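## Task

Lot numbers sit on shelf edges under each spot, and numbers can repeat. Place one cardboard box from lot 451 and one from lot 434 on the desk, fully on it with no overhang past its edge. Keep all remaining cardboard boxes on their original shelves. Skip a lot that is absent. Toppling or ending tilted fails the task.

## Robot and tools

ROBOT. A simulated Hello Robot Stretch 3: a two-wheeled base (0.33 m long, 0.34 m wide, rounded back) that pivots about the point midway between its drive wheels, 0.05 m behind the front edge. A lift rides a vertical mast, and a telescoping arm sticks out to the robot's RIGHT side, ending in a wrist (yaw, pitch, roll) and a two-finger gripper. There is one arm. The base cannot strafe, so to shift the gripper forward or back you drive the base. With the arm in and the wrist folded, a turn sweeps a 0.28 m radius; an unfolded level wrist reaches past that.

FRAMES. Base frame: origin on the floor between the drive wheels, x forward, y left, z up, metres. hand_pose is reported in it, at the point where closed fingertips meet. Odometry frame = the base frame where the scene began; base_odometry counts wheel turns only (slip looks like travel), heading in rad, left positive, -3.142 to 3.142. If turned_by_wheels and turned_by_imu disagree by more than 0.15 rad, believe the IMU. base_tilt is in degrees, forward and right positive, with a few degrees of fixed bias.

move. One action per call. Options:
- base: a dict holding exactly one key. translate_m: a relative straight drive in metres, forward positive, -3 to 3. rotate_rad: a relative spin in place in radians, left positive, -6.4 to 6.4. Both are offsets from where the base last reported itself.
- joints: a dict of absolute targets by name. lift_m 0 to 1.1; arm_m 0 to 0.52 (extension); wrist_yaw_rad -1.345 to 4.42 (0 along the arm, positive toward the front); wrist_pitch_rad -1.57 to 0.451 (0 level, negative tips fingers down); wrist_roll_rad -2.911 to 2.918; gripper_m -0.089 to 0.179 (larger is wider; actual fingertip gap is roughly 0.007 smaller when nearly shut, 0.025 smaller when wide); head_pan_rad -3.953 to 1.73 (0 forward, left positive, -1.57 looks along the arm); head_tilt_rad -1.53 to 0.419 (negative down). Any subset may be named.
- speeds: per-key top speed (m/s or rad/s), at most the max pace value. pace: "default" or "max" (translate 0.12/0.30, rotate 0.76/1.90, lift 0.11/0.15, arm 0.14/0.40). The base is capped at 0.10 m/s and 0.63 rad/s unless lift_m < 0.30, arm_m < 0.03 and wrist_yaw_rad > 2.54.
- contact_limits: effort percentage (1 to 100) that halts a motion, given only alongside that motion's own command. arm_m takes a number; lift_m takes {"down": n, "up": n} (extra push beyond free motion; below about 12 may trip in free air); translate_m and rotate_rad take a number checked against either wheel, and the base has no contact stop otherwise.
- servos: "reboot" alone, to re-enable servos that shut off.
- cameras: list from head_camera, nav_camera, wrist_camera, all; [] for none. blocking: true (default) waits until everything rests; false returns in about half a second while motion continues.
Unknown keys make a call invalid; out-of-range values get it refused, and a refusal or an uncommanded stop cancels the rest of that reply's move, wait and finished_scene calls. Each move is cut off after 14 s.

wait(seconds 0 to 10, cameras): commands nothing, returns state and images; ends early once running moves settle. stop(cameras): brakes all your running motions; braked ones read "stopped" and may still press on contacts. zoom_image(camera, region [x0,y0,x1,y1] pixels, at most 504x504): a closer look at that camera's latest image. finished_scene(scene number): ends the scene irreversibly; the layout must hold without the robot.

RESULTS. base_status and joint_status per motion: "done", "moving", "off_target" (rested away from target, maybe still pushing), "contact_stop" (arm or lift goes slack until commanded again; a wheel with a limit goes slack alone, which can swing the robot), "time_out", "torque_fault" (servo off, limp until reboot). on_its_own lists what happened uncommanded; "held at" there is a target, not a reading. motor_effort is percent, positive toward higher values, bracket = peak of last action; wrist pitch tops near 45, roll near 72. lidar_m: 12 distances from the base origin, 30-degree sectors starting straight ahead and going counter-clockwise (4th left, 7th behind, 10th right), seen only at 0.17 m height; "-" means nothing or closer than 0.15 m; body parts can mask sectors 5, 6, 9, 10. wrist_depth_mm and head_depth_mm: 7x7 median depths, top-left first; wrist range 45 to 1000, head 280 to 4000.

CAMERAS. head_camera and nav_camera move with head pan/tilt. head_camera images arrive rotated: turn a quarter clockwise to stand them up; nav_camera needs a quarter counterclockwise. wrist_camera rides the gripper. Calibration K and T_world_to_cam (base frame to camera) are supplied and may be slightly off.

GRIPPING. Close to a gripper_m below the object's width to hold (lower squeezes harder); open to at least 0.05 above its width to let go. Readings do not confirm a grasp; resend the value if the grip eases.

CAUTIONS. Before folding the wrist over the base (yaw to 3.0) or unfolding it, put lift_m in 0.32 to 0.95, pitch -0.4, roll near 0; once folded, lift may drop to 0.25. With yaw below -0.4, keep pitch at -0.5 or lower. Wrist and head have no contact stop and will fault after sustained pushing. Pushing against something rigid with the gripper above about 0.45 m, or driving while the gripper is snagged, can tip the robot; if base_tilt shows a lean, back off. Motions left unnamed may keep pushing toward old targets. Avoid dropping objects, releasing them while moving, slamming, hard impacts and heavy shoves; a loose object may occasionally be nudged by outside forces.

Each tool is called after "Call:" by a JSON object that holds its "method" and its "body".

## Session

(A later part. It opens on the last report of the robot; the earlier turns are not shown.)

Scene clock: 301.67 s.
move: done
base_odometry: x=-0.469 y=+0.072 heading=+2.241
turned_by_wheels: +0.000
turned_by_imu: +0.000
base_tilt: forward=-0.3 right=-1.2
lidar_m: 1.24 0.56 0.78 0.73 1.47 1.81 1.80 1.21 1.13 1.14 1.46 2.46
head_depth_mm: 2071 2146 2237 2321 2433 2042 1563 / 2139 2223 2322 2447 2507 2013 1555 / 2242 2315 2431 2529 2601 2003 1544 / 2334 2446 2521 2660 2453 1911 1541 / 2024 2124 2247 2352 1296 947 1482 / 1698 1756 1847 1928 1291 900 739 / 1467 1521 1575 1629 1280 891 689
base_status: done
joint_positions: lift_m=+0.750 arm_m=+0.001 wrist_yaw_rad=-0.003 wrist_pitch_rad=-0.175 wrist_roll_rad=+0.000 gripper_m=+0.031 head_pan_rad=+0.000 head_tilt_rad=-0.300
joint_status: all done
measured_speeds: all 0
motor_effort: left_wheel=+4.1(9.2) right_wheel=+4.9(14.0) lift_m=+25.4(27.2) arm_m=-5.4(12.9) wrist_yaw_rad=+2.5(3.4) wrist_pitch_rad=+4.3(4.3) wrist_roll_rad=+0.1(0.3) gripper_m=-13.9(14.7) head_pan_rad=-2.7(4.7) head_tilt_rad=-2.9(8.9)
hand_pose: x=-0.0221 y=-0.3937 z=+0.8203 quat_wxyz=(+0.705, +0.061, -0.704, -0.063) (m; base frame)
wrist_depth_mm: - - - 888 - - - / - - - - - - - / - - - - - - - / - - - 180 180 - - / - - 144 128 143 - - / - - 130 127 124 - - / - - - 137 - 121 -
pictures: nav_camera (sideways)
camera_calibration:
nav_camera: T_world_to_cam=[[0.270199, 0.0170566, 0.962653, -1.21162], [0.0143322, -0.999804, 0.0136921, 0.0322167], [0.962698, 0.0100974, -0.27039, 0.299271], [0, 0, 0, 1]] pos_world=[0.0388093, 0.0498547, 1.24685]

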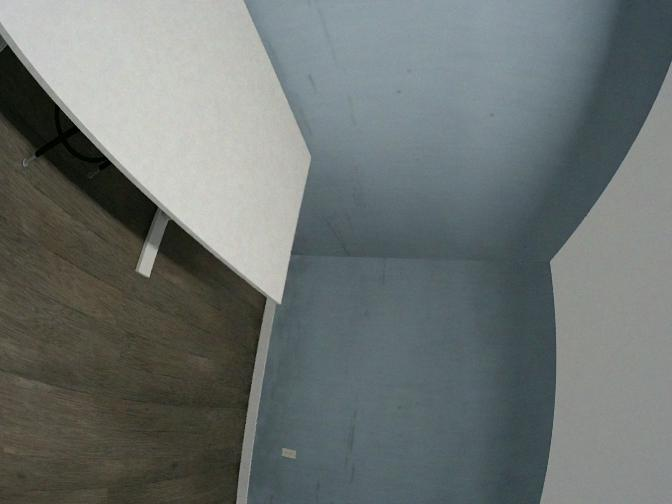

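Call:
{"method": "move", "body": {"base": {"rotate_rad": 2.712}, "joints": {"head_pan_rad": -1.57, "head_tilt_rad": -0.45}, "cameras": ["head_camera","nav_camera","wrist_camera"]}}

Scene clock: 313.93 s.
move: done
base_odometry: x=-0.469 y=+0.072 heading=-1.331
turned_by_wheels: +2.712
turned_by_imu: +2.669
base_tilt: forward=-0.3 right=-1.2
lidar_m: 1.81 1.66 1.18 1.13 1.16 1.55 2.47 1.24 0.56 0.77 0.73 1.56
head_depth_mm: 971 1043 1124 1216 1033 771 617 / 965 1039 1122 1217 1023 763 613 / 962 1028 1109 1212 1008 762 565 / 960 1026 1106 1205 1006 759 478 / 952 1018 1107 1191 998 753 589 / 951 1016 1099 1181 985 747 603 / 945 1010 1091 1182 982 743 597
base_status: done
joint_positions: lift_m=+0.750 arm_m=+0.001 wrist_yaw_rad=-0.003 wrist_pitch_rad=-0.175 wrist_roll_rad=+0.000 gripper_m=+0.031 head_pan_rad=-1.570 head_tilt_rad=-0.450
joint_status: all done
measured_speeds: all 0
motor_effort: left_wheel=-8.8(12.6) right_wheel=+8.9(13.2) lift_m=+26.4(27.1) arm_m=-12.2(13.5) wrist_yaw_rad=+3.0(3.4) wrist_pitch_rad=+4.3(4.3) wrist_roll_rad=+0.2(0.3) gripper_m=-13.9(14.6) head_pan_rad=+3.7(5.1) head_tilt_rad=+4.7(7.1)
hand_pose: x=-0.0221 y=-0.3937 z=+0.8203 quat_wxyz=(+0.705, +0.061, -0.704, -0.063) (m; base frame)
wrist_depth_mm: - - - - - - - / 861 - - - - - - / 904 - - - - - - / 959 - - 166 179 - - / - - 135 128 143 - - / - - 130 127 124 - - / - - - 135 - 109 -
pictures: head_camera (sideways), nav_camera (sideways), wrist_camera
camera_calibration:
head_camera: T_world_to_cam=[[-0.046589, 0.386715, -0.921022, 1.21427], [0.997506, -0.030927, -0.0634434, 0.0761023], [-0.053019, -0.92168, -0.38431, 0.456095], [0, 0, 0, 1]] pos_world=[0.00484098, -0.0468505, 1.29848]
nav_camera: T_world_to_cam=[[0.0173408, -0.410926, 0.911504, -1.14323], [-0.999791, -0.0169698, 0.0113701, 0.0415139], [0.0107958, -0.911511, -0.411134, 0.488242], [0, 0, 0, 1]] pos_world=[0.0560588, -0.0240406, 1.24232]
wrist_camera: T_world_to_cam=[[-0.9991, -0.0393416, -0.0158491, -0.017988], [0.000242947, 0.368361, -0.929683, 0.940202], [0.0424134, -0.92885, -0.36802, 0.103356], [0, 0, 0, 1]] pos_world=[-0.0225839, -0.251039, 0.911841]

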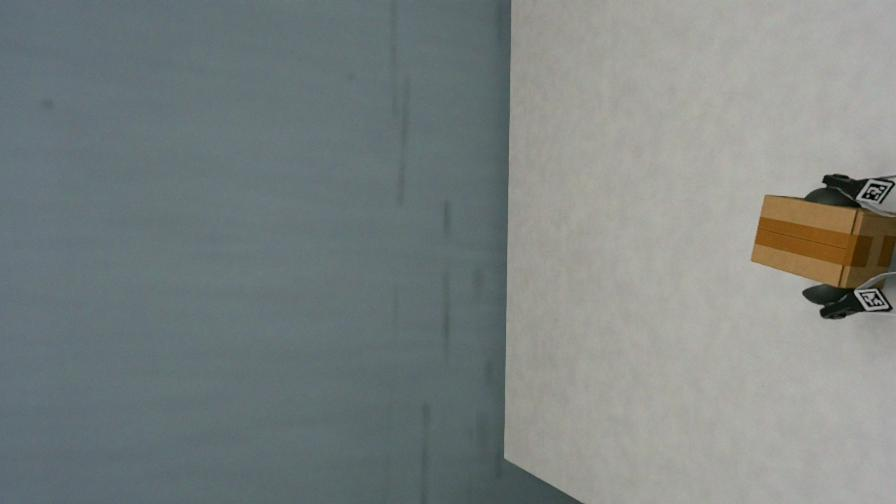

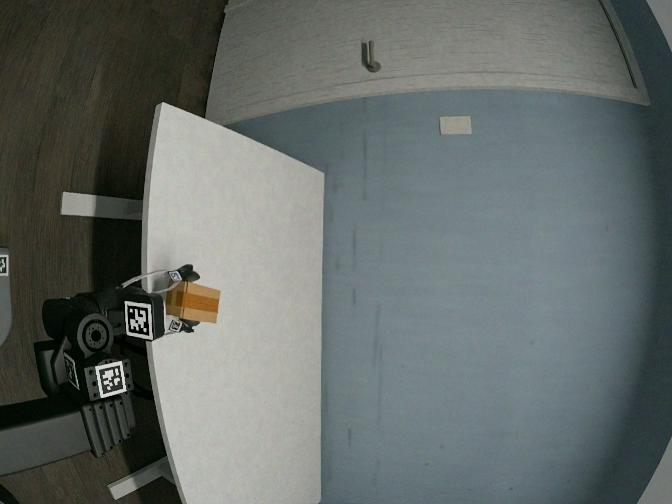

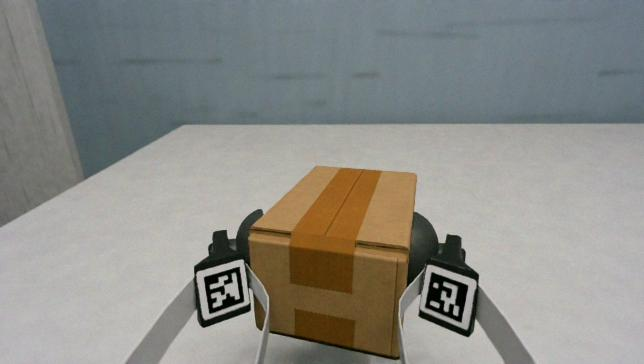

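Call:
{"method": "move", "body": {"joints": {"arm_m": 0.2}, "cameras": []}}

Call:
{"method": "move", "body": {"joints": {"lift_m": 0.63}, "speeds": {"lift_m": 0.05}, "contact_limits": {"lift_m": {"down": 14}}, "cameras": ["wrist_camera","nav_camera"]}}

Scene clock: 324.60 s.
move: done
base_odometry: x=-0.469 y=+0.072 heading=-1.331
turned_by_wheels: +0.000
turned_by_imu: +0.000
base_tilt: forward=-0.3 right=-1.2
lidar_m: 1.81 1.66 1.18 1.13 1.16 1.55 2.46 1.24 0.56 0.77 0.73 1.56
head_depth_mm: 970 1045 1125 1223 1031 772 617 / 969 1037 1119 1217 1023 765 362 / 958 1034 1116 1207 1013 441 391 / 956 1026 1108 1204 999 493 414 / 953 1025 1101 1205 992 748 606 / 949 1018 1092 1189 989 748 602 / 943 1014 1094 1185 985 742 599
base_status: not commanded
joint_positions: lift_m=+0.750 arm_m=+0.200 wrist_yaw_rad=-0.003 wrist_pitch_rad=-0.175 wrist_roll_rad=+0.000 gripper_m=+0.031 head_pan_rad=-1.570 head_tilt_rad=-0.450
joint_status: all done
measured_speeds: all 0
motor_effort: left_wheel=-8.4(9.3) right_wheel=+9.0(9.7) lift_m=+26.7(27.8) arm_m=+12.9(14.8) wrist_yaw_rad=+2.4(3.4) wrist_pitch_rad=+4.3(4.3) wrist_roll_rad=+0.0(0.3) gripper_m=-13.9(14.5) head_pan_rad=+2.9(4.1) head_tilt_rad=+4.1(5.1)
hand_pose: x=-0.0221 y=-0.5931 z=+0.8203 quat_wxyz=(+0.705, +0.061, -0.704, -0.063) (m; base frame)
wrist_depth_mm: - - - - - - - / - - - - - - - / - - - - - - - / - - - 166 179 - - / - - 135 128 143 - - / - - 130 127 124 - - / - - - 135 - 109 -
pictures: none
No camera images: "cameras" was empty.

Scene clock: 327.53 s.
move: contact_stop
base_odometry: x=-0.469 y=+0.072 heading=-1.331
turned_by_wheels: +0.000
turned_by_imu: +0.000
base_tilt: forward=-0.3 right=-1.2
lidar_m: 1.81 1.65 1.18 1.13 1.16 1.55 2.46 1.24 0.56 0.77 0.73 1.56
head_depth_mm: 968 1043 1121 1221 1029 771 616 / 968 1035 1119 1215 1024 767 584 / 962 1032 1109 1206 1017 758 442 / 955 1024 1107 1206 1001 705 523 / 955 1027 1102 1198 995 751 606 / 947 1021 1097 1190 991 747 603 / 947 1013 1091 1184 985 744 601
base_status: not commanded
joint_positions: lift_m=+0.662 arm_m=+0.200 wrist_yaw_rad=+0.000 wrist_pitch_rad=-0.131 wrist_roll_rad=-0.001 gripper_m=+0.031 head_pan_rad=-1.570 head_tilt_rad=-0.449
joint_status: lift_m contact_stop (moved -0.088 of -0.120)
measured_speeds: translate_m=+0.000 rotate_rad=+0.000 lift_m=+0.001 arm_m=+0.000 wrist_yaw_rad=+0.000 wrist_pitch_rad=+0.000 wrist_roll_rad=+0.000 head_pan_rad=+0.000 head_tilt_rad=+0.000
on_its_own: lift_m is slack since a contact_stop (your +0.630 is given up)
motor_effort: left_wheel=-2.4(9.2) right_wheel=+5.3(9.4) lift_m=+25.0(27.6) arm_m=+8.1(13.2) wrist_yaw_rad=-0.8(3.4) wrist_pitch_rad=-4.0(11.9) wrist_roll_rad=+0.1(0.6) gripper_m=-13.4(14.6) head_pan_rad=+3.4(3.7) head_tilt_rad=+3.6(5.1)
contact_limits: lift_m down 14 (down: maximum 72; up: maximum 65)
hand_pose: x=-0.0215 y=-0.5959 z=+0.7439 quat_wxyz=(+0.706, +0.046, -0.705, -0.046) (m; base frame)
wrist_depth_mm: - - - - - - - / - - - - - - - / - - - - - - - / - - - 164 178 - - / - - 134 127 141 - - / - - 130 128 124 - - / - 94 - 136 - 108 -
pictures: nav_camera (sideways), wrist_camera
camera_calibration:
nav_camera: T_world_to_cam=[[0.0174239, -0.410433, 0.911724, -1.1435], [-0.999789, -0.0170884, 0.0114141, 0.0414567], [0.0108952, -0.91173, -0.410644, 0.487622], [0, 0, 0, 1]] pos_world=[0.0560594, -0.0240425, 1.24232]
wrist_camera: T_world_to_cam=[[-0.999, -0.0426698, -0.0133808, -0.0303438], [-0.00127682, 0.326317, -0.945259, 0.930102], [0.0447004, -0.944297, -0.326046, -0.153013], [0, 0, 0, 1]] pos_world=[-0.0222861, -0.449292, 0.828892]

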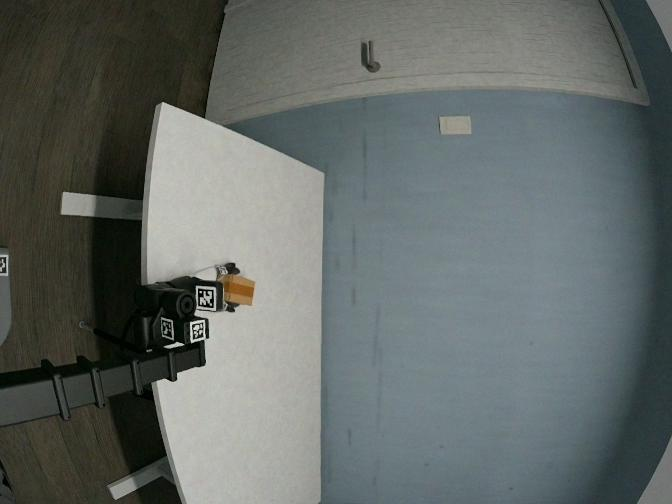

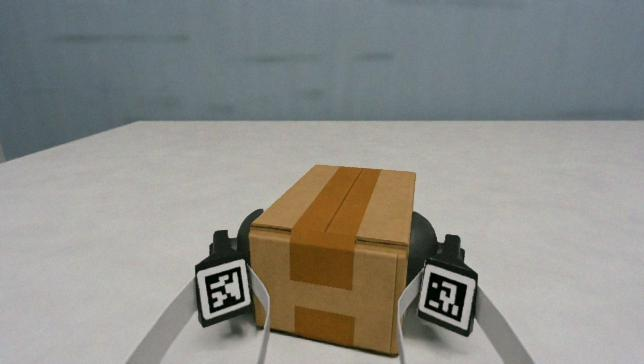

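Call:
{"method": "move", "body": {"joints": {"gripper_m": 0.15}, "cameras": []}}

Call:
{"method": "move", "body": {"joints": {"lift_m": 0.76}, "cameras": ["wrist_camera"]}}

Call:
{"method": "move", "body": {"joints": {"arm_m": 0.0, "wrist_pitch_rad": -0.4, "head_pan_rad": 0, "head_tilt_rad": -0.2}, "pace": "max", "cameras": []}}

Call:
{"method": "move", "body": {"joints": {"wrist_yaw_rad": 3.0, "gripper_m": 0.04}, "pace": "max", "cameras": []}}

Call:
{"method": "move", "body": {"base": {"rotate_rad": 2.697}, "joints": {"lift_m": 0.285}, "pace": "max", "cameras": ["nav_camera"]}}

Call:
{"method": "move", "body": {"base": {"translate_m": 2.07}, "joints": {"head_pan_rad": -1.2, "head_tilt_rad": -0.2}, "pace": "max", "cameras": ["nav_camera"]}}

Scene clock: 357.50 s.
move: done
base_odometry: x=-0.469 y=+0.072 heading=-1.331
turned_by_wheels: +0.000
turned_by_imu: +0.000
base_tilt: forward=-0.3 right=-1.2
lidar_m: 1.81 1.66 1.18 1.13 1.16 1.55 2.47 1.24 0.56 0.77 0.73 1.56
head_depth_mm: 967 1044 1125 1225 1033 772 619 / 967 1037 1120 1213 1023 767 584 / 960 1029 1118 1214 1015 758 442 / 960 1027 1108 1214 1000 715 523 / 955 1022 1110 1195 996 751 603 / 953 1023 1093 1190 993 748 602 / 946 1011 1087 1185 978 745 600
base_status: not commanded
joint_positions: lift_m=+0.663 arm_m=+0.200 wrist_yaw_rad=+0.000 wrist_pitch_rad=-0.141 wrist_roll_rad=-0.001 gripper_m=+0.150 head_pan_rad=-1.570 head_tilt_rad=-0.449
joint_status: all done
measured_speeds: all 0
on_its_own: lift_m is slack since a contact_stop (your +0.630 is given up)
motor_effort: left_wheel=-2.6(3.2) right_wheel=+5.2(6.0) lift_m=+26.5(27.5) arm_m=+0.3(3.5) wrist_yaw_rad=+0.1(1.8) wrist_pitch_rad=-2.2(4.1) wrist_roll_rad=+0.2(0.5) gripper_m=+0.6(83.6) head_pan_rad=+2.8(3.4) head_tilt_rad=+2.2(2.5)
contact_limits: lift_m down 14 (down: maximum 72; up: maximum 65)
hand_pose: x=-0.0215 y=-0.5953 z=+0.7423 quat_wxyz=(+0.706, +0.050, -0.705, -0.050) (m; base frame)
wrist_depth_mm: - - - - - - - / - - - - - - - / - - - - - - - / - - - 159 171 - - / - 146 132 127 129 142 - / - 125 138 129 124 124 - / - 118 - 136 130 - 111
pictures: none
No camera images: "cameras" was empty.

Scene clock: 359.20 s.
move: done
base_odometry: x=-0.469 y=+0.072 heading=-1.331
turned_by_wheels: +0.000
turned_by_imu: +0.000
base_tilt: forward=-0.3 right=-1.2
lidar_m: 1.81 1.66 1.18 1.13 1.16 1.55 2.47 1.24 0.56 0.77 0.73 1.56
head_depth_mm: 971 1042 1124 1221 1028 773 601 / 969 1039 1120 1220 1020 767 356 / 963 1032 1113 1207 1012 410 383 / 960 1024 1108 1205 1002 489 410 / 961 1024 1106 1203 997 726 607 / 947 1021 1099 1191 990 747 602 / 946 1014 1096 1182 981 744 600
base_status: not commanded
joint_positions: lift_m=+0.760 arm_m=+0.200 wrist_yaw_rad=+0.000 wrist_pitch_rad=-0.165 wrist_roll_rad=-0.001 gripper_m=+0.150 head_pan_rad=-1.570 head_tilt_rad=-0.449
joint_status: all done
measured_speeds: all 0
motor_effort: left_wheel=-2.8(3.1) right_wheel=+4.7(5.8) lift_m=+29.3(34.2) arm_m=-2.5(2.8) wrist_yaw_rad=-0.6(2.3) wrist_pitch_rad=+2.3(2.4) wrist_roll_rad=+0.1(0.5) gripper_m=+0.9(1.1) head_pan_rad=+2.8(3.4) head_tilt_rad=+0.9(2.1)
hand_pose: x=-0.0215 y=-0.5938 z=+0.8329 quat_wxyz=(+0.705, +0.058, -0.704, -0.059) (m; base frame)
wrist_depth_mm: - - - - - - - / - - - - - - - / - - - - - - - / - - - - - - - / - 146 - - - 142 - / - 126 - 227 - 124 - / - 118 - 194 194 - 111
pictures: wrist_camera
camera_calibration:
wrist_camera: T_world_to_cam=[[-0.999, -0.0421508, -0.0149333, -0.027459], [-0.00117479, 0.358567, -0.933503, 1.02297], [0.0447025, -0.932552, -0.358258, -0.088217], [0, 0, 0, 1]] pos_world=[-0.0222862, -0.450227, 0.92293]

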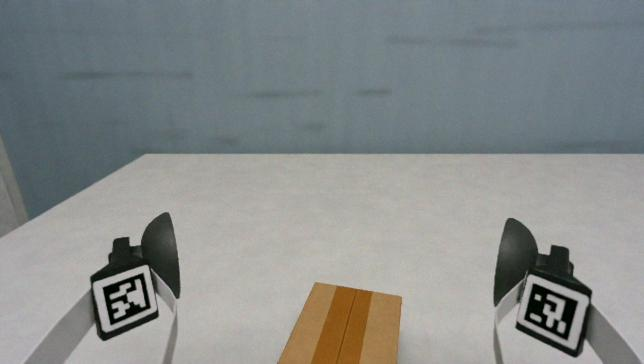

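Scene clock: 361.27 s.
move: done
base_odometry: x=-0.469 y=+0.072 heading=-1.331
turned_by_wheels: +0.000
turned_by_imu: +0.000
base_tilt: forward=-0.3 right=-1.3
lidar_m: 1.81 1.66 1.18 1.13 1.16 1.55 2.47 1.24 0.56 0.77 0.73 1.57
head_depth_mm: 2075 1814 1873 2006 2288 2142 1762 / 2065 2075 2151 2231 2092 2128 1723 / 2036 2077 2128 2193 2254 2227 1725 / 2040 2062 2122 2187 2223 2218 1726 / 2030 1664 1744 1866 1891 1980 1723 / 2022 2083 2112 2177 2216 2161 1710 / 2015 2058 2114 2153 2208 2185 1702
base_status: not commanded
joint_positions: lift_m=+0.760 arm_m=+0.001 wrist_yaw_rad=+0.000 wrist_pitch_rad=-0.414 wrist_roll_rad=-0.001 gripper_m=+0.150 head_pan_rad=+0.008 head_tilt_rad=-0.196
joint_status: all done
measured_speeds: translate_m=+0.000 rotate_rad=+0.000 lift_m=+0.000 arm_m=+0.000 wrist_yaw_rad=+0.000 wrist_pitch_rad=+0.000 wrist_roll_rad=+0.000 head_pan_rad=-0.024 head_tilt_rad=+0.000
motor_effort: left_wheel=-2.8(3.0) right_wheel=+4.8(5.9) lift_m=+23.5(29.4) arm_m=-12.4(14.2) wrist_yaw_rad=+0.0(2.1) wrist_pitch_rad=+2.0(3.6) wrist_roll_rad=+0.3(0.4) gripper_m=+0.6(1.2) head_pan_rad=-2.6(4.1) head_tilt_rad=+0.7(8.9)
hand_pose: x=-0.0215 y=-0.3705 z=+0.7736 quat_wxyz=(+0.692, +0.145, -0.691, -0.146) (m; base frame)
wrist_depth_mm: - - - - - - - / 896 - - 347 - - - / - - - 335 - - - / - - - - - - - / - 146 - - - 140 - / - 126 - - - 124 - / 915 887 902 920 906 885 111
pictures: none
No camera images: "cameras" was empty.

Scene clock: 363.10 s.
move: done
base_odometry: x=-0.469 y=+0.072 heading=-1.331
turned_by_wheels: +0.000
turned_by_imu: +0.000
base_tilt: forward=-0.3 right=-1.2
lidar_m: 1.81 1.66 1.18 1.13 1.16 1.55 2.47 1.24 0.56 0.77 0.73 1.56
head_depth_mm: 2087 1849 1859 1940 2341 2278 1739 / 2079 2108 2148 2220 2199 2133 1725 / 2045 2091 2152 2217 2273 2202 1727 / 2061 2072 2141 2211 2249 2190 1718 / 2019 1726 1979 2113 2014 2005 1710 / 2017 1959 2108 2169 2169 2056 1699 / 2001 2049 2097 2147 2219 2167 1694
base_status: not commanded
joint_positions: lift_m=+0.760 arm_m=+0.001 wrist_yaw_rad=+2.997 wrist_pitch_rad=-0.414 wrist_roll_rad=-0.001 gripper_m=+0.040 head_pan_rad=+0.001 head_tilt_rad=-0.199
joint_status: all done
measured_speeds: all 0
motor_effort: left_wheel=-2.3(3.1) right_wheel=+4.9(5.6) lift_m=+23.1(23.9) arm_m=-12.1(13.5) wrist_yaw_rad=+3.1(8.0) wrist_pitch_rad=+2.0(2.2) wrist_roll_rad=+0.2(0.3) gripper_m=+0.2(81.8) head_pan_rad=-3.2(3.7) head_tilt_rad=-2.5(3.3)
hand_pose: x=+0.0112 y=+0.0770 z=+0.7736 quat_wxyz=(+0.195, +0.700, +0.095, +0.680) (m; base frame)
wrist_depth_mm: - 137 - - - - - / - 147 - - - - - / - 162 - - - - - / - 183 - - - - - / - - 202 - - - - / - - 127 - 129 - - / 961 989 260 933 895 948 919
pictures: none
No camera images: "cameras" was empty.

Scene clock: 367.80 s.
move: done
base_odometry: x=-0.469 y=+0.072 heading=+1.366
turned_by_wheels: +2.697
turned_by_imu: +2.650
base_tilt: forward=-0.4 right=-1.2
lidar_m: 1.63 2.47 1.23 0.56 0.73 0.74 1.64 1.81 1.58 1.16 1.13 1.17
head_depth_mm: 2081 1336 1362 1373 1383 1409 1426 / 2226 1527 1541 1558 1583 1609 1605 / 2346 2781 2834 2923 2977 1893 1727 / 2377 2626 2733 2789 2886 2333 1713 / 2366 2453 2537 2652 2715 2337 1709 / 2261 2339 2390 2458 2544 2328 1688 / 2140 2219 2269 2325 2396 2307 1700
base_status: done
joint_positions: lift_m=+0.285 arm_m=+0.001 wrist_yaw_rad=+2.997 wrist_pitch_rad=-0.415 wrist_roll_rad=-0.001 gripper_m=+0.040 head_pan_rad=+0.000 head_tilt_rad=-0.200
joint_status: all done
measured_speeds: all 0
motor_effort: left_wheel=-6.5(14.7) right_wheel=+7.8(13.2) lift_m=+30.1(30.1) arm_m=-12.3(13.6) wrist_yaw_rad=+1.8(3.7) wrist_pitch_rad=+2.3(2.4) wrist_roll_rad=+0.3(0.4) gripper_m=+0.6(0.9) head_pan_rad=-2.9(3.7) head_tilt_rad=-2.0(4.0)
hand_pose: x=+0.0111 y=+0.0769 z=+0.2984 quat_wxyz=(+0.196, +0.700, +0.096, +0.680) (m; base frame)
wrist_depth_mm: - 137 - - - - - / - 148 - - - - - / 893 161 860 910 889 899 879 / 707 186 669 713 710 701 704 / 613 588 203 576 568 588 579 / 509 516 127 306 129 502 500 / 286 286 263 275 427 440 432
pictures: nav_camera (sideways)
camera_calibration:
nav_camera: T_world_to_cam=[[0.173029, 0.0170469, 0.984769, -1.23986], [0.0127982, -0.999805, 0.0150584, 0.0304507], [0.984834, 0.00999776, -0.173214, 0.172676], [0, 0, 0, 1]] pos_world=[0.0440849, 0.0498541, 1.25043]

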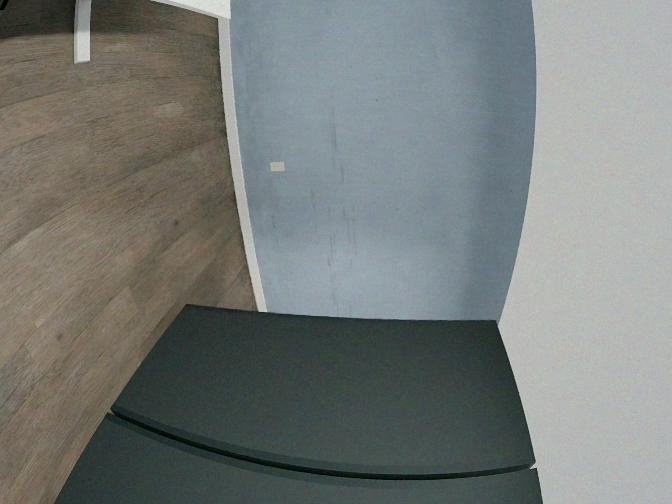

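Scene clock: 376.13 s.
move: done
base_odometry: x=-0.048 y=+2.099 heading=+1.366
turned_by_wheels: +0.000
turned_by_imu: +0.002
base_tilt: forward=-0.3 right=-1.2
lidar_m: 0.70 0.67 0.70 0.97 2.17 1.85 2.60 0.49 0.37 0.50 1.59 0.94
head_depth_mm: 1527 1574 1612 1657 1728 1771 1675 / 1481 1538 1584 1635 1692 1757 1742 / 1473 1511 1563 1605 1658 1716 1719 / 1446 1491 1527 1581 1625 1670 1717 / 1417 1463 1499 1548 1605 1650 1683 / 1404 1438 1484 1518 1573 1629 1634 / 1379 1421 1453 1498 1543 1593 1622
base_status: done
joint_positions: lift_m=+0.285 arm_m=+0.001 wrist_yaw_rad=+2.997 wrist_pitch_rad=-0.415 wrist_roll_rad=-0.001 gripper_m=+0.040 head_pan_rad=-1.200 head_tilt_rad=-0.200
joint_status: all done
measured_speeds: all 0
motor_effort: left_wheel=-3.0(11.2) right_wheel=+7.6(17.4) lift_m=+24.7(30.9) arm_m=-3.9(12.7) wrist_yaw_rad=+2.0(3.1) wrist_pitch_rad=+2.2(2.4) wrist_roll_rad=+0.1(0.4) gripper_m=+0.7(1.0) head_pan_rad=+3.3(4.5) head_tilt_rad=+1.5(5.3)
hand_pose: x=+0.0111 y=+0.0769 z=+0.2984 quat_wxyz=(+0.195, +0.700, +0.096, +0.680) (m; base frame)
wrist_depth_mm: - 137 - - - 622 551 / - 148 - - 969 - 574 / 932 161 876 923 862 749 593 / 747 186 663 717 713 699 603 / 609 582 202 577 567 591 583 / 514 515 127 307 129 503 500 / 441 286 263 274 433 440 436
pictures: nav_camera (sideways)
camera_calibration:
nav_camera: T_world_to_cam=[[0.0787239, -0.155257, 0.984732, -1.23924], [-0.927095, -0.374524, 0.0150672, 0.0361854], [0.366466, -0.914127, -0.173422, 0.176727], [0, 0, 0, 1]] pos_world=[0.0663411, -0.0172985, 1.25043]

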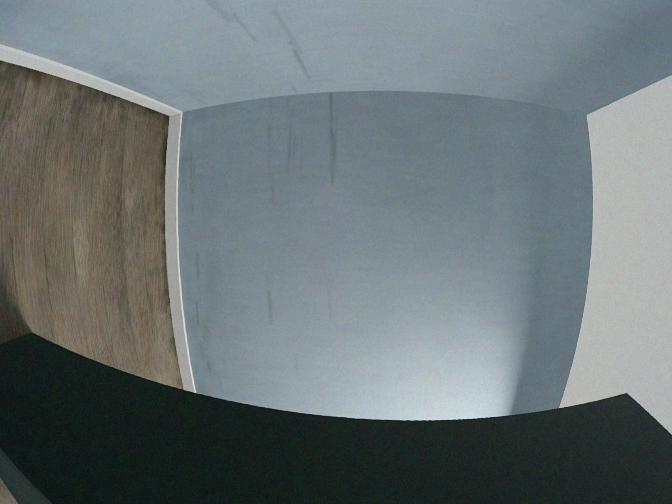

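Call:
{"method": "move", "body": {"base": {"rotate_rad": -1.056}, "pace": "max", "cameras": []}}

Call:
{"method": "move", "body": {"base": {"translate_m": 1.05}, "joints": {"head_pan_rad": -1.75, "head_tilt_rad": -0.3}, "pace": "max", "cameras": ["nav_camera","head_camera"]}}

Scene clock: 388.70 s.
move: done
base_odometry: x=-0.048 y=+2.099 heading=+0.310
turned_by_wheels: -1.056
turned_by_imu: -1.037
base_tilt: forward=-0.3 right=-1.2
lidar_m: 1.60 0.93 0.69 0.67 0.70 0.98 2.15 1.85 2.61 0.48 0.37 0.50
head_depth_mm: 1991 1645 2242 3291 3232 2373 1756 / 579 638 708 798 906 1050 1241 / 372 394 420 450 484 522 566 / 308 317 326 336 348 360 372 / 320 329 338 348 359 370 381 / 335 344 355 365 377 390 403 / 351 362 373 385 398 412 426
base_status: done
joint_positions: lift_m=+0.285 arm_m=+0.001 wrist_yaw_rad=+2.997 wrist_pitch_rad=-0.415 wrist_roll_rad=-0.001 gripper_m=+0.040 head_pan_rad=-1.200 head_tilt_rad=-0.200
joint_status: not commanded
measured_speeds: all 0
motor_effort: left_wheel=+6.1(14.2) right_wheel=-8.1(14.9) lift_m=+25.6(26.4) arm_m=-3.1(3.6) wrist_yaw_rad=+1.6(3.0) wrist_pitch_rad=+2.3(2.3) wrist_roll_rad=+0.3(0.3) gripper_m=+0.8(1.0) head_pan_rad=+2.3(3.4) head_tilt_rad=+2.5(3.1)
hand_pose: x=+0.0111 y=+0.0769 z=+0.2984 quat_wxyz=(+0.195, +0.700, +0.096, +0.680) (m; base frame)
wrist_depth_mm: 612 137 622 - - - - / - 147 - - - - - / - 161 170 - - 810 798 / 742 186 671 726 717 701 697 / 610 586 203 573 566 594 581 / 513 513 127 307 130 501 495 / 441 285 263 274 429 436 437
pictures: none
No camera images: "cameras" was empty.

Scene clock: 393.57 s.
move: done
base_odometry: x=+0.952 y=+2.420 heading=+0.310
turned_by_wheels: +0.000
turned_by_imu: +0.001
base_tilt: forward=-0.3 right=-1.2
lidar_m: 0.56 0.58 0.67 0.65 0.68 0.95 2.80 0.59 1.31 2.00 0.77 0.57
head_depth_mm: 1143 1187 1270 1304 1407 1219 967 / 1148 1179 1243 1293 1380 1275 1428 / 1979 2028 2145 2043 1746 1761 1503 / 3110 2885 3008 3048 2548 2016 1545 / 3141 3703 3881 - 2849 2012 1529 / 3162 3582 3836 - 2813 1987 1536 / 2958 3357 3275 3274 2679 1977 1523
base_status: done
joint_positions: lift_m=+0.285 arm_m=+0.001 wrist_yaw_rad=+2.997 wrist_pitch_rad=-0.415 wrist_roll_rad=-0.001 gripper_m=+0.040 head_pan_rad=-1.750 head_tilt_rad=-0.300
joint_status: all done
measured_speeds: all 0
motor_effort: left_wheel=+1.6(13.4) right_wheel=+4.5(13.8) lift_m=+27.7(27.9) arm_m=-11.8(13.6) wrist_yaw_rad=+1.2(3.0) wrist_pitch_rad=+2.3(2.4) wrist_roll_rad=+0.3(0.5) gripper_m=-0.1(0.8) head_pan_rad=+3.2(5.1) head_tilt_rad=-2.9(4.7)
hand_pose: x=+0.0110 y=+0.0769 z=+0.2984 quat_wxyz=(+0.195, +0.700, +0.096, +0.680) (m; base frame)
wrist_depth_mm: 596 137 616 628 635 - 674 / - 147 - - - - 716 / - 161 170 - - 806 682 / 711 182 218 726 715 716 676 / 606 587 201 584 566 579 577 / 516 516 127 306 129 504 504 / 438 286 262 275 427 438 433
pictures: head_camera (sideways), nav_camera (sideways)
camera_calibration:
head_camera: T_world_to_cam=[[-0.00187564, 0.2492, -0.96845, 1.27597], [0.974231, -0.217976, -0.0579761, 0.0691405], [-0.225547, -0.943603, -0.24237, 0.272398], [0, 0, 0, 1]] pos_world=[-0.00352712, -0.0458656, 1.30574]
nav_camera: T_world_to_cam=[[-0.031408, -0.268985, 0.962632, -1.20974], [-0.986356, 0.164058, 0.0136601, 0.0383969], [-0.161602, -0.949069, -0.270468, 0.306282], [0, 0, 0, 1]] pos_world=[0.0493734, -0.0410177, 1.24685]

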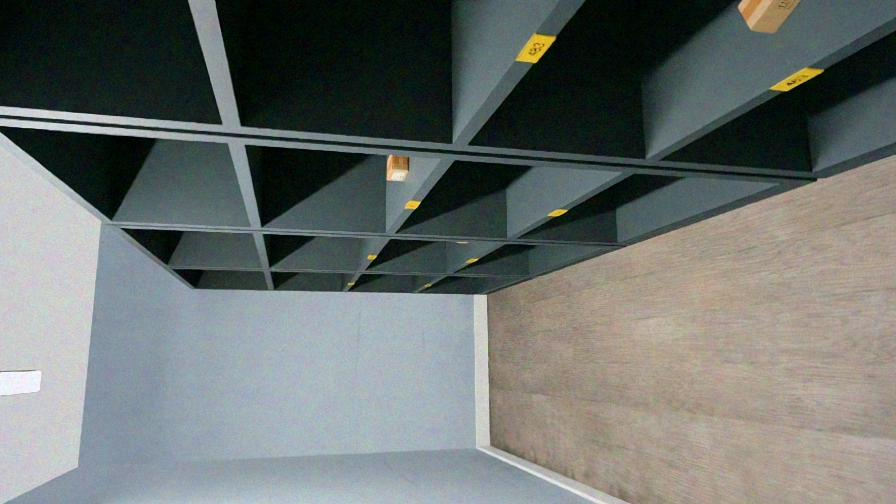

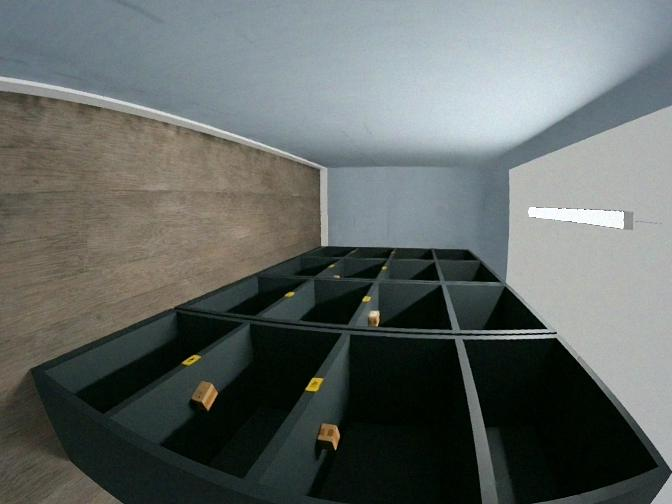

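Call:
{"method": "zoom_image", "body": {"camera": "head_camera", "region": [500, 0, 880, 110]}}

Call:
{"method": "zoom_image", "body": {"camera": "head_camera", "region": [330, 130, 580, 300]}}

Call:
{"method": "zoom_image", "body": {"camera": "nav_camera", "region": [180, 230, 420, 460]}}

Scaled by 1.326 from the camera's 896x504 image, which has a finer 1280x720 frame.

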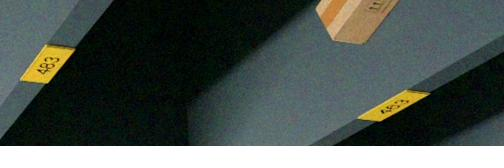

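Scaled by 2.016 from the camera's 896x504 image, which has a finer 1280x720 frame.

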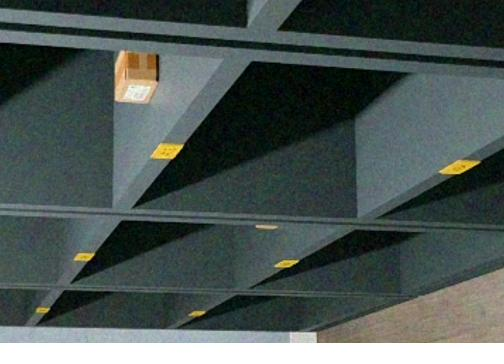

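Scaled by 2.100 from the camera's 672x504 image, which has a finer 792x594 frame.

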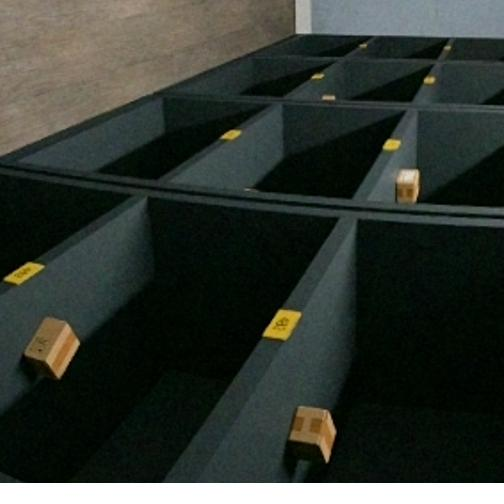

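Call:
{"method": "move", "body": {"base": {"rotate_rad": -1.4}, "pace": "max", "cameras": []}}

Call:
{"method": "move", "body": {"base": {"translate_m": 0.93}, "pace": "max", "joints": {"head_pan_rad": -1.1, "head_tilt_rad": -0.4}, "cameras": ["head_camera","nav_camera"]}}

Call:
{"method": "zoom_image", "body": {"camera": "head_camera", "region": [340, 40, 700, 500]}}

Scene clock: 417.27 s.
move: done
base_odometry: x=+0.952 y=+2.420 heading=-1.090
turned_by_wheels: -1.400
turned_by_imu: -1.372
base_tilt: forward=-0.3 right=-1.2
lidar_m: 1.22 0.66 0.56 0.56 0.63 0.65 0.65 0.73 1.20 0.81 0.58 1.32
head_depth_mm: 2062 2010 1959 1904 1870 1791 1562 / 2763 2838 2975 2846 2607 2034 1554 / 2790 2892 3012 3161 2868 2022 1560 / 2783 2936 3010 3184 2879 2018 1543 / 2787 2900 3078 3210 2867 1999 1533 / 2750 2911 3052 3201 2830 1980 1526 / 2766 2924 3053 3132 2657 1896 1422
base_status: done
joint_positions: lift_m=+0.285 arm_m=+0.001 wrist_yaw_rad=+2.997 wrist_pitch_rad=-0.415 wrist_roll_rad=-0.001 gripper_m=+0.040 head_pan_rad=-1.750 head_tilt_rad=-0.300
joint_status: not commanded
measured_speeds: all 0
motor_effort: left_wheel=+6.2(14.9) right_wheel=-9.2(14.8) lift_m=+28.6(28.9) arm_m=-12.6(13.6) wrist_yaw_rad=+1.7(2.5) wrist_pitch_rad=+2.3(2.4) wrist_roll_rad=+0.3(0.4) gripper_m=+0.1(0.8) head_pan_rad=+3.5(3.8) head_tilt_rad=-2.7(3.3)
hand_pose: x=+0.0110 y=+0.0769 z=+0.2984 quat_wxyz=(+0.195, +0.700, +0.096, +0.680) (m; base frame)
wrist_depth_mm: - 137 - 544 534 519 514 / - 147 - - - - 545 / 710 161 170 - - - - / 700 183 191 684 682 654 - / 612 586 202 573 579 589 581 / 514 517 127 306 129 501 495 / 438 284 261 275 429 439 437
pictures: none
No camera images: "cameras" was empty.

Scene clock: 421.73 s.
move: done
base_odometry: x=+1.383 y=+1.595 heading=-1.090
turned_by_wheels: +0.000
turned_by_imu: +0.000
base_tilt: forward=-0.3 right=-1.2
lidar_m: 0.79 0.43 0.36 0.36 0.41 0.67 1.55 0.81 0.92 0.75 0.73 1.43
head_depth_mm: 618 761 868 885 1085 1072 847 / 594 638 690 759 861 990 895 / 639 683 714 758 806 873 950 / 1155 1245 1333 998 1421 1050 1278 / 1259 1354 1449 1081 1344 1181 1316 / 1329 1421 1487 1573 1396 1581 1350 / 1231 1290 1358 1437 1471 1578 1386
base_status: done
joint_positions: lift_m=+0.285 arm_m=+0.001 wrist_yaw_rad=+2.998 wrist_pitch_rad=-0.415 wrist_roll_rad=-0.001 gripper_m=+0.040 head_pan_rad=-1.100 head_tilt_rad=-0.402
joint_status: all done
measured_speeds: all 0
motor_effort: left_wheel=+1.1(15.5) right_wheel=+7.0(12.2) lift_m=+29.8(30.1) arm_m=-11.3(13.4) wrist_yaw_rad=+1.7(3.3) wrist_pitch_rad=+2.3(2.4) wrist_roll_rad=+0.1(0.4) gripper_m=+0.2(1.0) head_pan_rad=-3.0(5.5) head_tilt_rad=+4.4(5.2)
hand_pose: x=+0.0110 y=+0.0769 z=+0.2984 quat_wxyz=(+0.195, +0.700, +0.096, +0.680) (m; base frame)
wrist_depth_mm: 409 137 381 372 364 354 347 / 448 147 412 406 399 386 375 / 500 162 452 444 434 418 404 / 538 186 483 494 475 459 446 / 588 564 202 509 498 492 477 / 520 513 127 307 130 500 499 / 440 284 263 275 435 441 435
pictures: head_camera (sideways), nav_camera (sideways)
camera_calibration:
head_camera: T_world_to_cam=[[-0.196632, 0.284299, -0.938355, 1.2378], [0.904643, 0.421664, -0.0618141, 0.0745754], [0.378097, -0.861031, -0.340102, 0.395913], [0, 0, 0, 1]] pos_world=[0.0262341, -0.0424576, 1.30076]
nav_camera: T_world_to_cam=[[0.18184, -0.319537, 0.929963, -1.16831], [-0.883876, -0.467562, 0.0121733, 0.0397473], [0.430925, -0.824186, -0.367452, 0.428836], [0, 0, 0, 1]] pos_world=[0.0627806, -0.0012929, 1.24358]

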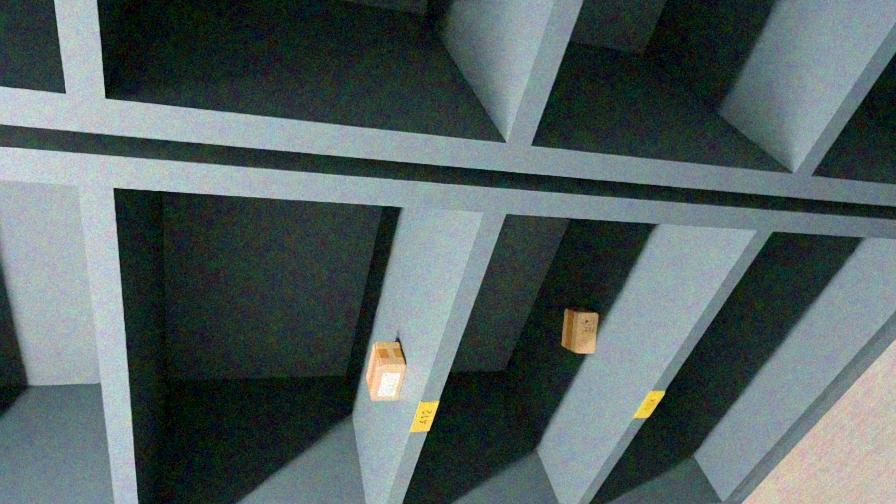

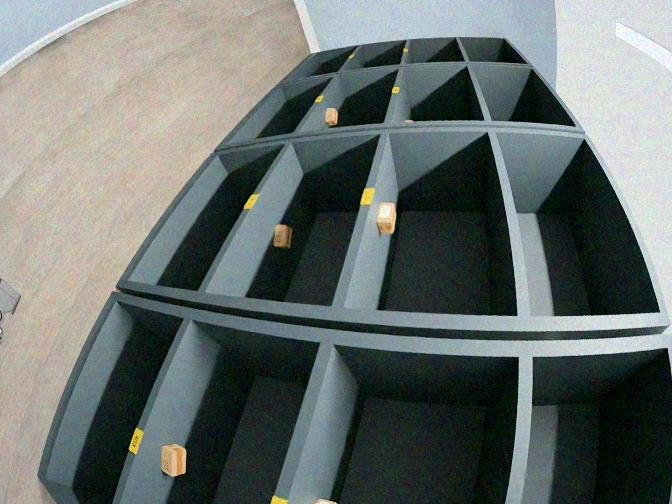

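Scaled by 1.096 from the camera's 896x504 image, which has a finer 1280x720 frame.

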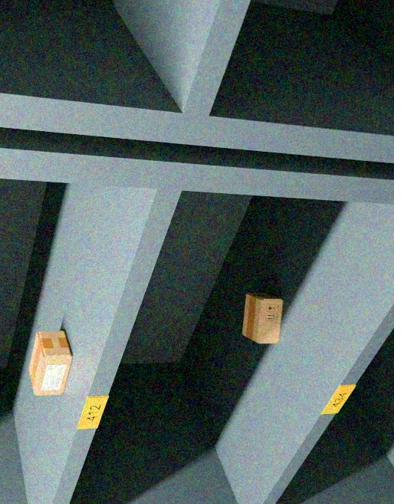

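Call:
{"method": "zoom_image", "body": {"camera": "head_camera", "region": [620, 375, 680, 430]}}

Call:
{"method": "zoom_image", "body": {"camera": "nav_camera", "region": [300, 50, 420, 130]}}

Scaled by 8.400 from the camera's 896x504 image, which has a finer 1280x720 frame.

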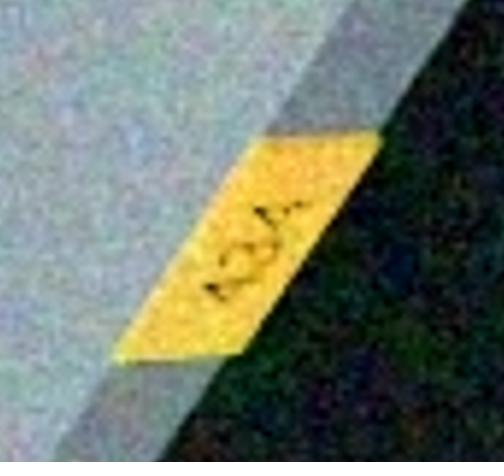

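Scaled by 4.200 from the camera's 672x504 image, which has a finer 792x594 frame.

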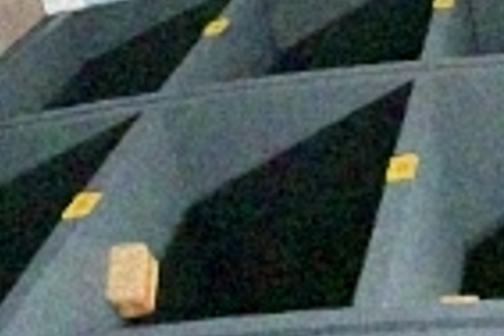

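Call:
{"method": "move", "body": {"base": {"rotate_rad": -0.312}, "pace": "max", "cameras": []}}

Call:
{"method": "move", "body": {"base": {"translate_m": 0.887}, "joints": {"head_pan_rad": -1.57, "head_tilt_rad": -0.6}, "pace": "max", "cameras": []}}

Call:
{"method": "move", "body": {"base": {"rotate_rad": 0.072}, "joints": {"lift_m": 0.53, "gripper_m": 0.17}, "pace": "max", "cameras": []}}

Call:
{"method": "move", "body": {"joints": {"wrist_yaw_rad": 0}, "pace": "max", "cameras": []}}

Call:
{"method": "move", "body": {"joints": {"wrist_pitch_rad": -0.15}, "pace": "max", "cameras": ["wrist_camera","head_camera"]}}

Call:
{"method": "zoom_image", "body": {"camera": "wrist_camera", "region": [240, 90, 440, 220]}}

Scene clock: 450.50 s.
move: done
base_odometry: x=+1.383 y=+1.595 heading=-1.401
turned_by_wheels: -0.312
turned_by_imu: -0.306
base_tilt: forward=-0.3 right=-1.2
lidar_m: 2.19 0.57 0.39 0.36 0.37 0.47 1.04 1.57 0.81 1.09 0.73 1.43
head_depth_mm: 554 931 986 963 721 1072 843 / 655 967 1022 948 1159 1069 844 / 670 993 1068 935 1213 1057 893 / 680 820 895 854 1030 1034 919 / 598 651 693 741 805 882 969 / 617 665 713 774 839 969 1203 / 1074 1186 1278 964 1396 1077 1308
base_status: done
joint_positions: lift_m=+0.285 arm_m=+0.001 wrist_yaw_rad=+2.998 wrist_pitch_rad=-0.415 wrist_roll_rad=-0.001 gripper_m=+0.040 head_pan_rad=-1.100 head_tilt_rad=-0.400
joint_status: not commanded
measured_speeds: all 0
motor_effort: left_wheel=+5.1(14.1) right_wheel=-10.1(14.8) lift_m=+30.7(31.3) arm_m=-9.9(10.6) wrist_yaw_rad=+1.8(2.9) wrist_pitch_rad=+2.3(2.3) wrist_roll_rad=+0.1(0.3) gripper_m=+0.0(0.9) head_pan_rad=-3.1(3.7) head_tilt_rad=+3.9(5.7)
hand_pose: x=+0.0110 y=+0.0769 z=+0.2984 quat_wxyz=(+0.195, +0.700, +0.096, +0.680) (m; base frame)
wrist_depth_mm: 327 137 362 379 396 423 444 / 356 147 385 412 431 459 487 / 387 162 418 452 475 508 533 / 420 186 452 495 529 547 - / 459 471 202 520 158 567 582 / 492 500 127 307 130 503 496 / 437 286 260 275 431 436 436
pictures: none
No camera images: "cameras" was empty.

Scene clock: 454.80 s.
move: done
base_odometry: x=+1.532 y=+0.721 heading=-1.401
turned_by_wheels: +0.000
turned_by_imu: +0.000
base_tilt: forward=-0.2 right=-1.2
lidar_m: 2.31 0.70 0.48 0.45 0.45 0.58 1.29 1.48 0.71 1.01 0.69 0.73
head_depth_mm: 852 912 871 709 971 917 1088 / 845 932 913 703 1106 940 1163 / 837 921 899 696 1094 925 1161 / 831 913 886 686 1091 922 1155 / 818 900 874 643 1040 888 1147 / 815 894 859 666 1070 884 1154 / 805 883 848 627 1062 880 1144
base_status: done
joint_positions: lift_m=+0.285 arm_m=+0.001 wrist_yaw_rad=+2.998 wrist_pitch_rad=-0.415 wrist_roll_rad=-0.001 gripper_m=+0.040 head_pan_rad=-1.570 head_tilt_rad=-0.600
joint_status: all done
measured_speeds: all 0
motor_effort: left_wheel=+3.9(12.5) right_wheel=-0.7(14.3) lift_m=+27.3(31.0) arm_m=-12.2(12.5) wrist_yaw_rad=+2.7(2.9) wrist_pitch_rad=+2.3(2.4) wrist_roll_rad=+0.2(0.5) gripper_m=+0.4(0.9) head_pan_rad=+3.3(4.1) head_tilt_rad=-4.9(7.6)
hand_pose: x=+0.0110 y=+0.0769 z=+0.2984 quat_wxyz=(+0.195, +0.700, +0.096, +0.680) (m; base frame)
wrist_depth_mm: 396 137 437 456 483 507 529 / 431 147 467 497 526 538 - / 465 162 506 533 - - - / 507 187 188 - - 651 668 / 540 539 199 558 565 587 582 / 520 515 127 307 129 499 503 / 438 287 262 274 429 440 436
pictures: none
No camera images: "cameras" was empty.

Scene clock: 457.23 s.
move: done
base_odometry: x=+1.532 y=+0.721 heading=-1.329
turned_by_wheels: +0.072
turned_by_imu: +0.071
base_tilt: forward=-0.3 right=-1.2
lidar_m: 1.89 0.65 0.47 0.44 0.46 0.62 1.60 1.47 0.71 1.01 0.69 1.41
head_depth_mm: 832 912 923 669 1045 916 1086 / 831 914 911 662 1102 904 1166 / 825 907 899 656 1094 899 1159 / 825 908 885 648 1086 894 1150 / 825 904 874 675 1077 892 1154 / 822 905 858 669 1071 883 1149 / 820 897 846 660 1065 879 1149
base_status: done
joint_positions: lift_m=+0.530 arm_m=+0.001 wrist_yaw_rad=+2.998 wrist_pitch_rad=-0.415 wrist_roll_rad=-0.001 gripper_m=+0.170 head_pan_rad=-1.570 head_tilt_rad=-0.601
joint_status: all done
measured_speeds: all 0
motor_effort: left_wheel=-5.9(11.3) right_wheel=+6.9(11.7) lift_m=+28.5(34.8) arm_m=-12.4(13.2) wrist_yaw_rad=+1.9(3.1) wrist_pitch_rad=+2.4(2.4) wrist_roll_rad=+0.1(0.4) gripper_m=+0.6(83.2) head_pan_rad=+3.3(4.2) head_tilt_rad=-3.5(5.6)
hand_pose: x=+0.0110 y=+0.0769 z=+0.5433 quat_wxyz=(+0.195, +0.700, +0.096, +0.680) (m; base frame)
wrist_depth_mm: 409 136 438 454 465 479 499 / 446 148 473 492 506 524 532 / 489 162 501 528 547 - - / 532 182 188 - - - - / - 147 205 - - - - / - 124 231 - 756 134 765 / 116 686 277 702 692 666 106
pictures: none
No camera images: "cameras" was empty.

Scene clock: 459.07 s.
move: done
base_odometry: x=+1.532 y=+0.721 heading=-1.329
turned_by_wheels: +0.000
turned_by_imu: +0.000
base_tilt: forward=-0.4 right=-1.4
lidar_m: 1.89 0.65 0.46 0.45 0.46 0.62 1.60 1.47 0.71 1.01 0.69 1.40
head_depth_mm: 834 912 924 670 1040 910 1084 / 832 909 912 663 1105 904 1174 / 829 911 900 656 1092 900 1166 / 825 905 884 648 1083 896 1158 / 821 905 871 673 1079 886 1150 / 820 900 856 671 1076 883 1148 / 819 899 842 661 1065 881 1142
base_status: not commanded
joint_positions: lift_m=+0.530 arm_m=+0.001 wrist_yaw_rad=+0.003 wrist_pitch_rad=-0.415 wrist_roll_rad=-0.001 gripper_m=+0.170 head_pan_rad=-1.570 head_tilt_rad=-0.601
joint_status: all done
measured_speeds: all 0
motor_effort: left_wheel=-6.1(6.4) right_wheel=+7.6(7.8) lift_m=+22.9(28.0) arm_m=-11.9(13.1) wrist_yaw_rad=-2.4(8.2) wrist_pitch_rad=+2.2(2.4) wrist_roll_rad=+0.2(0.5) gripper_m=+0.5(1.0) head_pan_rad=+2.5(3.6) head_tilt_rad=-2.1(4.2)
hand_pose: x=-0.0208 y=-0.3703 z=+0.5433 quat_wxyz=(+0.693, +0.147, -0.691, -0.145) (m; base frame)
wrist_depth_mm: 496 - - 486 499 527 514 / 407 403 396 391 388 383 379 / 351 342 340 335 336 333 334 / 502 - - - - - - / 497 144 - - - - - / 116 124 - - - - - / 116 - - - - - 106
pictures: none
No camera images: "cameras" was empty.

Scene clock: 459.93 s.
move: done
base_odometry: x=+1.532 y=+0.721 heading=-1.329
turned_by_wheels: +0.000
turned_by_imu: +0.000
base_tilt: forward=-0.3 right=-1.3
lidar_m: 1.90 0.65 0.47 0.44 0.46 0.62 1.60 1.47 0.71 1.01 0.69 1.40
head_depth_mm: 833 917 925 671 1049 913 1082 / 828 912 912 661 1105 905 1167 / 829 910 895 656 1099 897 1163 / 824 905 882 649 1089 894 1157 / 826 905 872 674 1077 890 1155 / 821 903 857 668 1073 884 1145 / 820 897 846 663 1068 879 1139
base_status: not commanded
joint_positions: lift_m=+0.530 arm_m=+0.001 wrist_yaw_rad=+0.003 wrist_pitch_rad=-0.173 wrist_roll_rad=-0.001 gripper_m=+0.170 head_pan_rad=-1.570 head_tilt_rad=-0.601
joint_status: all done
measured_speeds: all 0
motor_effort: left_wheel=-5.8(6.3) right_wheel=+7.3(7.7) lift_m=+25.3(25.3) arm_m=-10.8(12.0) wrist_yaw_rad=-3.2(5.0) wrist_pitch_rad=+3.7(4.4) wrist_roll_rad=+0.1(0.3) gripper_m=+0.9(1.0) head_pan_rad=+2.7(3.5) head_tilt_rad=-1.6(3.2)
hand_pose: x=-0.0207 y=-0.3938 z=+0.6009 quat_wxyz=(+0.705, +0.062, -0.704, -0.060) (m; base frame)
wrist_depth_mm: 490 - - - - 664 - / 495 - - - - 701 - / 493 - - 532 - - - / 434 434 431 430 428 426 422 / 364 353 354 354 348 346 347 / 117 126 - - - 134 - / - - - - - - 106
pictures: head_camera (sideways), wrist_camera
camera_calibration:
head_camera: T_world_to_cam=[[-0.0467726, 0.520579, -0.852531, 1.12497], [0.997503, -0.0208687, -0.0674692, 0.0813383], [-0.0529143, -0.853558, -0.518303, 0.630414], [0, 0, 0, 1]] pos_world=[0.00484071, -0.0458459, 1.29131]
wrist_camera: T_world_to_cam=[[-0.998859, -0.0452621, -0.0152222, -0.0226881], [-0.002405, 0.366045, -0.930594, 0.735807], [0.0476927, -0.929496, -0.365736, 0.0209051], [0, 0, 0, 1]] pos_world=[-0.0218896, -0.250934, 0.692038]

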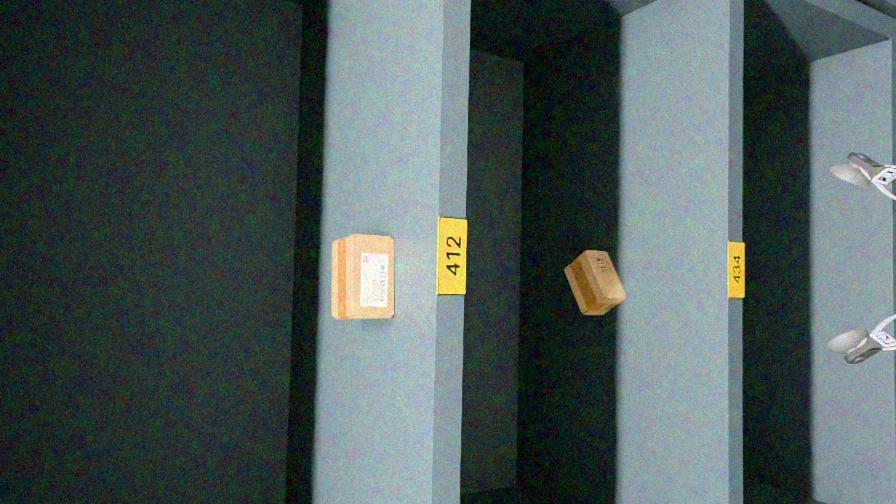

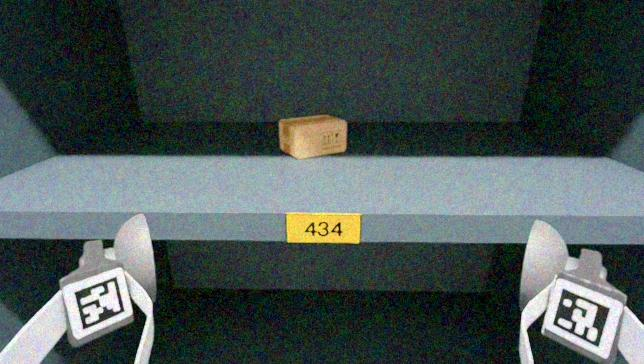

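Scaled by 2.520.

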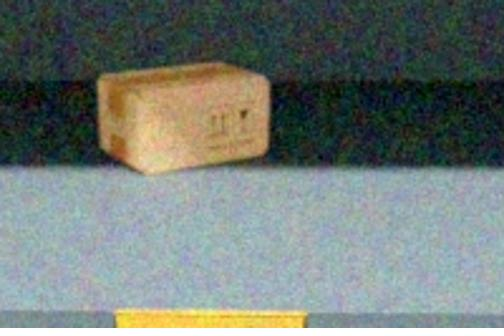

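Call:
{"method": "move", "body": {"base": {"translate_m": -0.056}, "joints": {"wrist_yaw_rad": 0.45, "lift_m": 0.498}, "cameras": []}}

Call:
{"method": "move", "body": {"joints": {"arm_m": 0.3}, "contact_limits": {"arm_m": 28}, "cameras": ["wrist_camera"]}}

Scene clock: 480.27 s.
move: done
base_odometry: x=+1.519 y=+0.775 heading=-1.330
turned_by_wheels: +0.000
turned_by_imu: +0.000
base_tilt: forward=-0.3 right=-1.2
lidar_m: 1.89 0.64 0.46 0.44 0.46 0.62 1.60 1.43 0.68 1.01 0.72 0.78
head_depth_mm: 836 906 884 668 962 885 1022 / 832 912 910 663 1105 905 1147 / 823 909 897 687 1094 898 1164 / 826 909 882 683 1085 891 1160 / 823 906 868 675 1041 889 1147 / 819 899 856 667 1072 882 1146 / 823 901 842 661 1064 879 1142
base_status: done
joint_positions: lift_m=+0.498 arm_m=+0.001 wrist_yaw_rad=+0.447 wrist_pitch_rad=-0.171 wrist_roll_rad=-0.001 gripper_m=+0.170 head_pan_rad=-1.570 head_tilt_rad=-0.601
joint_status: all done
measured_speeds: all 0
motor_effort: left_wheel=-7.5(11.3) right_wheel=-3.6(10.2) lift_m=+28.4(29.0) arm_m=-9.2(10.3) wrist_yaw_rad=+2.4(5.5) wrist_pitch_rad=+3.5(3.7) wrist_roll_rad=+0.0(0.4) gripper_m=+0.9(0.9) head_pan_rad=+2.3(2.9) head_tilt_rad=+0.3(1.5)
hand_pose: x=+0.0859 y=-0.3696 z=+0.5693 quat_wxyz=(+0.701, +0.215, -0.673, +0.097) (m; base frame)
wrist_depth_mm: - 465 - - - - - / - 483 - - - - - / - 507 494 490 485 481 484 / - 559 439 401 360 341 340 / - 147 - - - 304 279 / 117 127 - - - - - / 116 664 734 - - - 106
pictures: none
No camera images: "cameras" was empty.

Scene clock: 483.70 s.
move: done
base_odometry: x=+1.519 y=+0.775 heading=-1.330
turned_by_wheels: +0.000
turned_by_imu: +0.000
base_tilt: forward=-0.2 right=-1.1
lidar_m: 1.89 0.64 0.46 0.44 0.46 0.62 1.59 1.43 0.68 1.01 0.72 0.78
head_depth_mm: 837 906 889 668 968 890 1025 / 831 910 911 660 1101 907 1142 / 827 908 893 688 1093 875 600 / 827 904 881 684 1089 726 1100 / 822 903 869 672 1039 862 1147 / 822 902 855 668 1068 856 1148 / 821 901 845 661 1064 880 1139
base_status: not commanded
joint_positions: lift_m=+0.498 arm_m=+0.300 wrist_yaw_rad=+0.447 wrist_pitch_rad=-0.171 wrist_roll_rad=-0.001 gripper_m=+0.170 head_pan_rad=-1.570 head_tilt_rad=-0.601
joint_status: all done
measured_speeds: all 0
motor_effort: left_wheel=-7.7(8.1) right_wheel=-3.5(4.4) lift_m=+27.4(31.6) arm_m=+12.5(15.2) wrist_yaw_rad=+1.5(3.5) wrist_pitch_rad=+3.5(3.6) wrist_roll_rad=+0.3(0.4) gripper_m=+0.6(1.1) head_pan_rad=+2.2(3.0) head_tilt_rad=+2.0(2.1)
contact_limits: arm_m 28 (drawing in: default 31, maximum 55; extending or still: default 40, maximum 69)
hand_pose: x=+0.0859 y=-0.6690 z=+0.5693 quat_wxyz=(+0.701, +0.215, -0.673, +0.097) (m; base frame)
wrist_depth_mm: 375 460 - - - - - / 382 462 - - - - - / 390 461 487 483 262 - - / 343 343 340 338 230 314 334 / 262 247 247 246 236 240 244 / 117 140 194 193 191 185 191 / 149 149 159 164 158 153 106
pictures: wrist_camera
camera_calibration:
wrist_camera: T_world_to_cam=[[-0.882579, -0.469919, -0.0151814, -0.223239], [-0.158809, 0.328348, -0.931111, 0.795898], [0.442531, -0.819368, -0.36442, -0.212511], [0, 0, 0, 1]] pos_world=[0.0234122, -0.54036, 0.660237]

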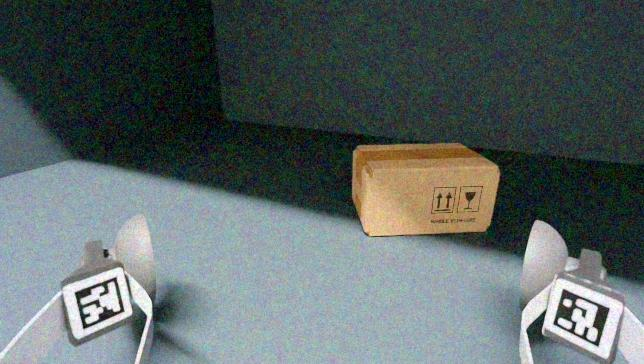

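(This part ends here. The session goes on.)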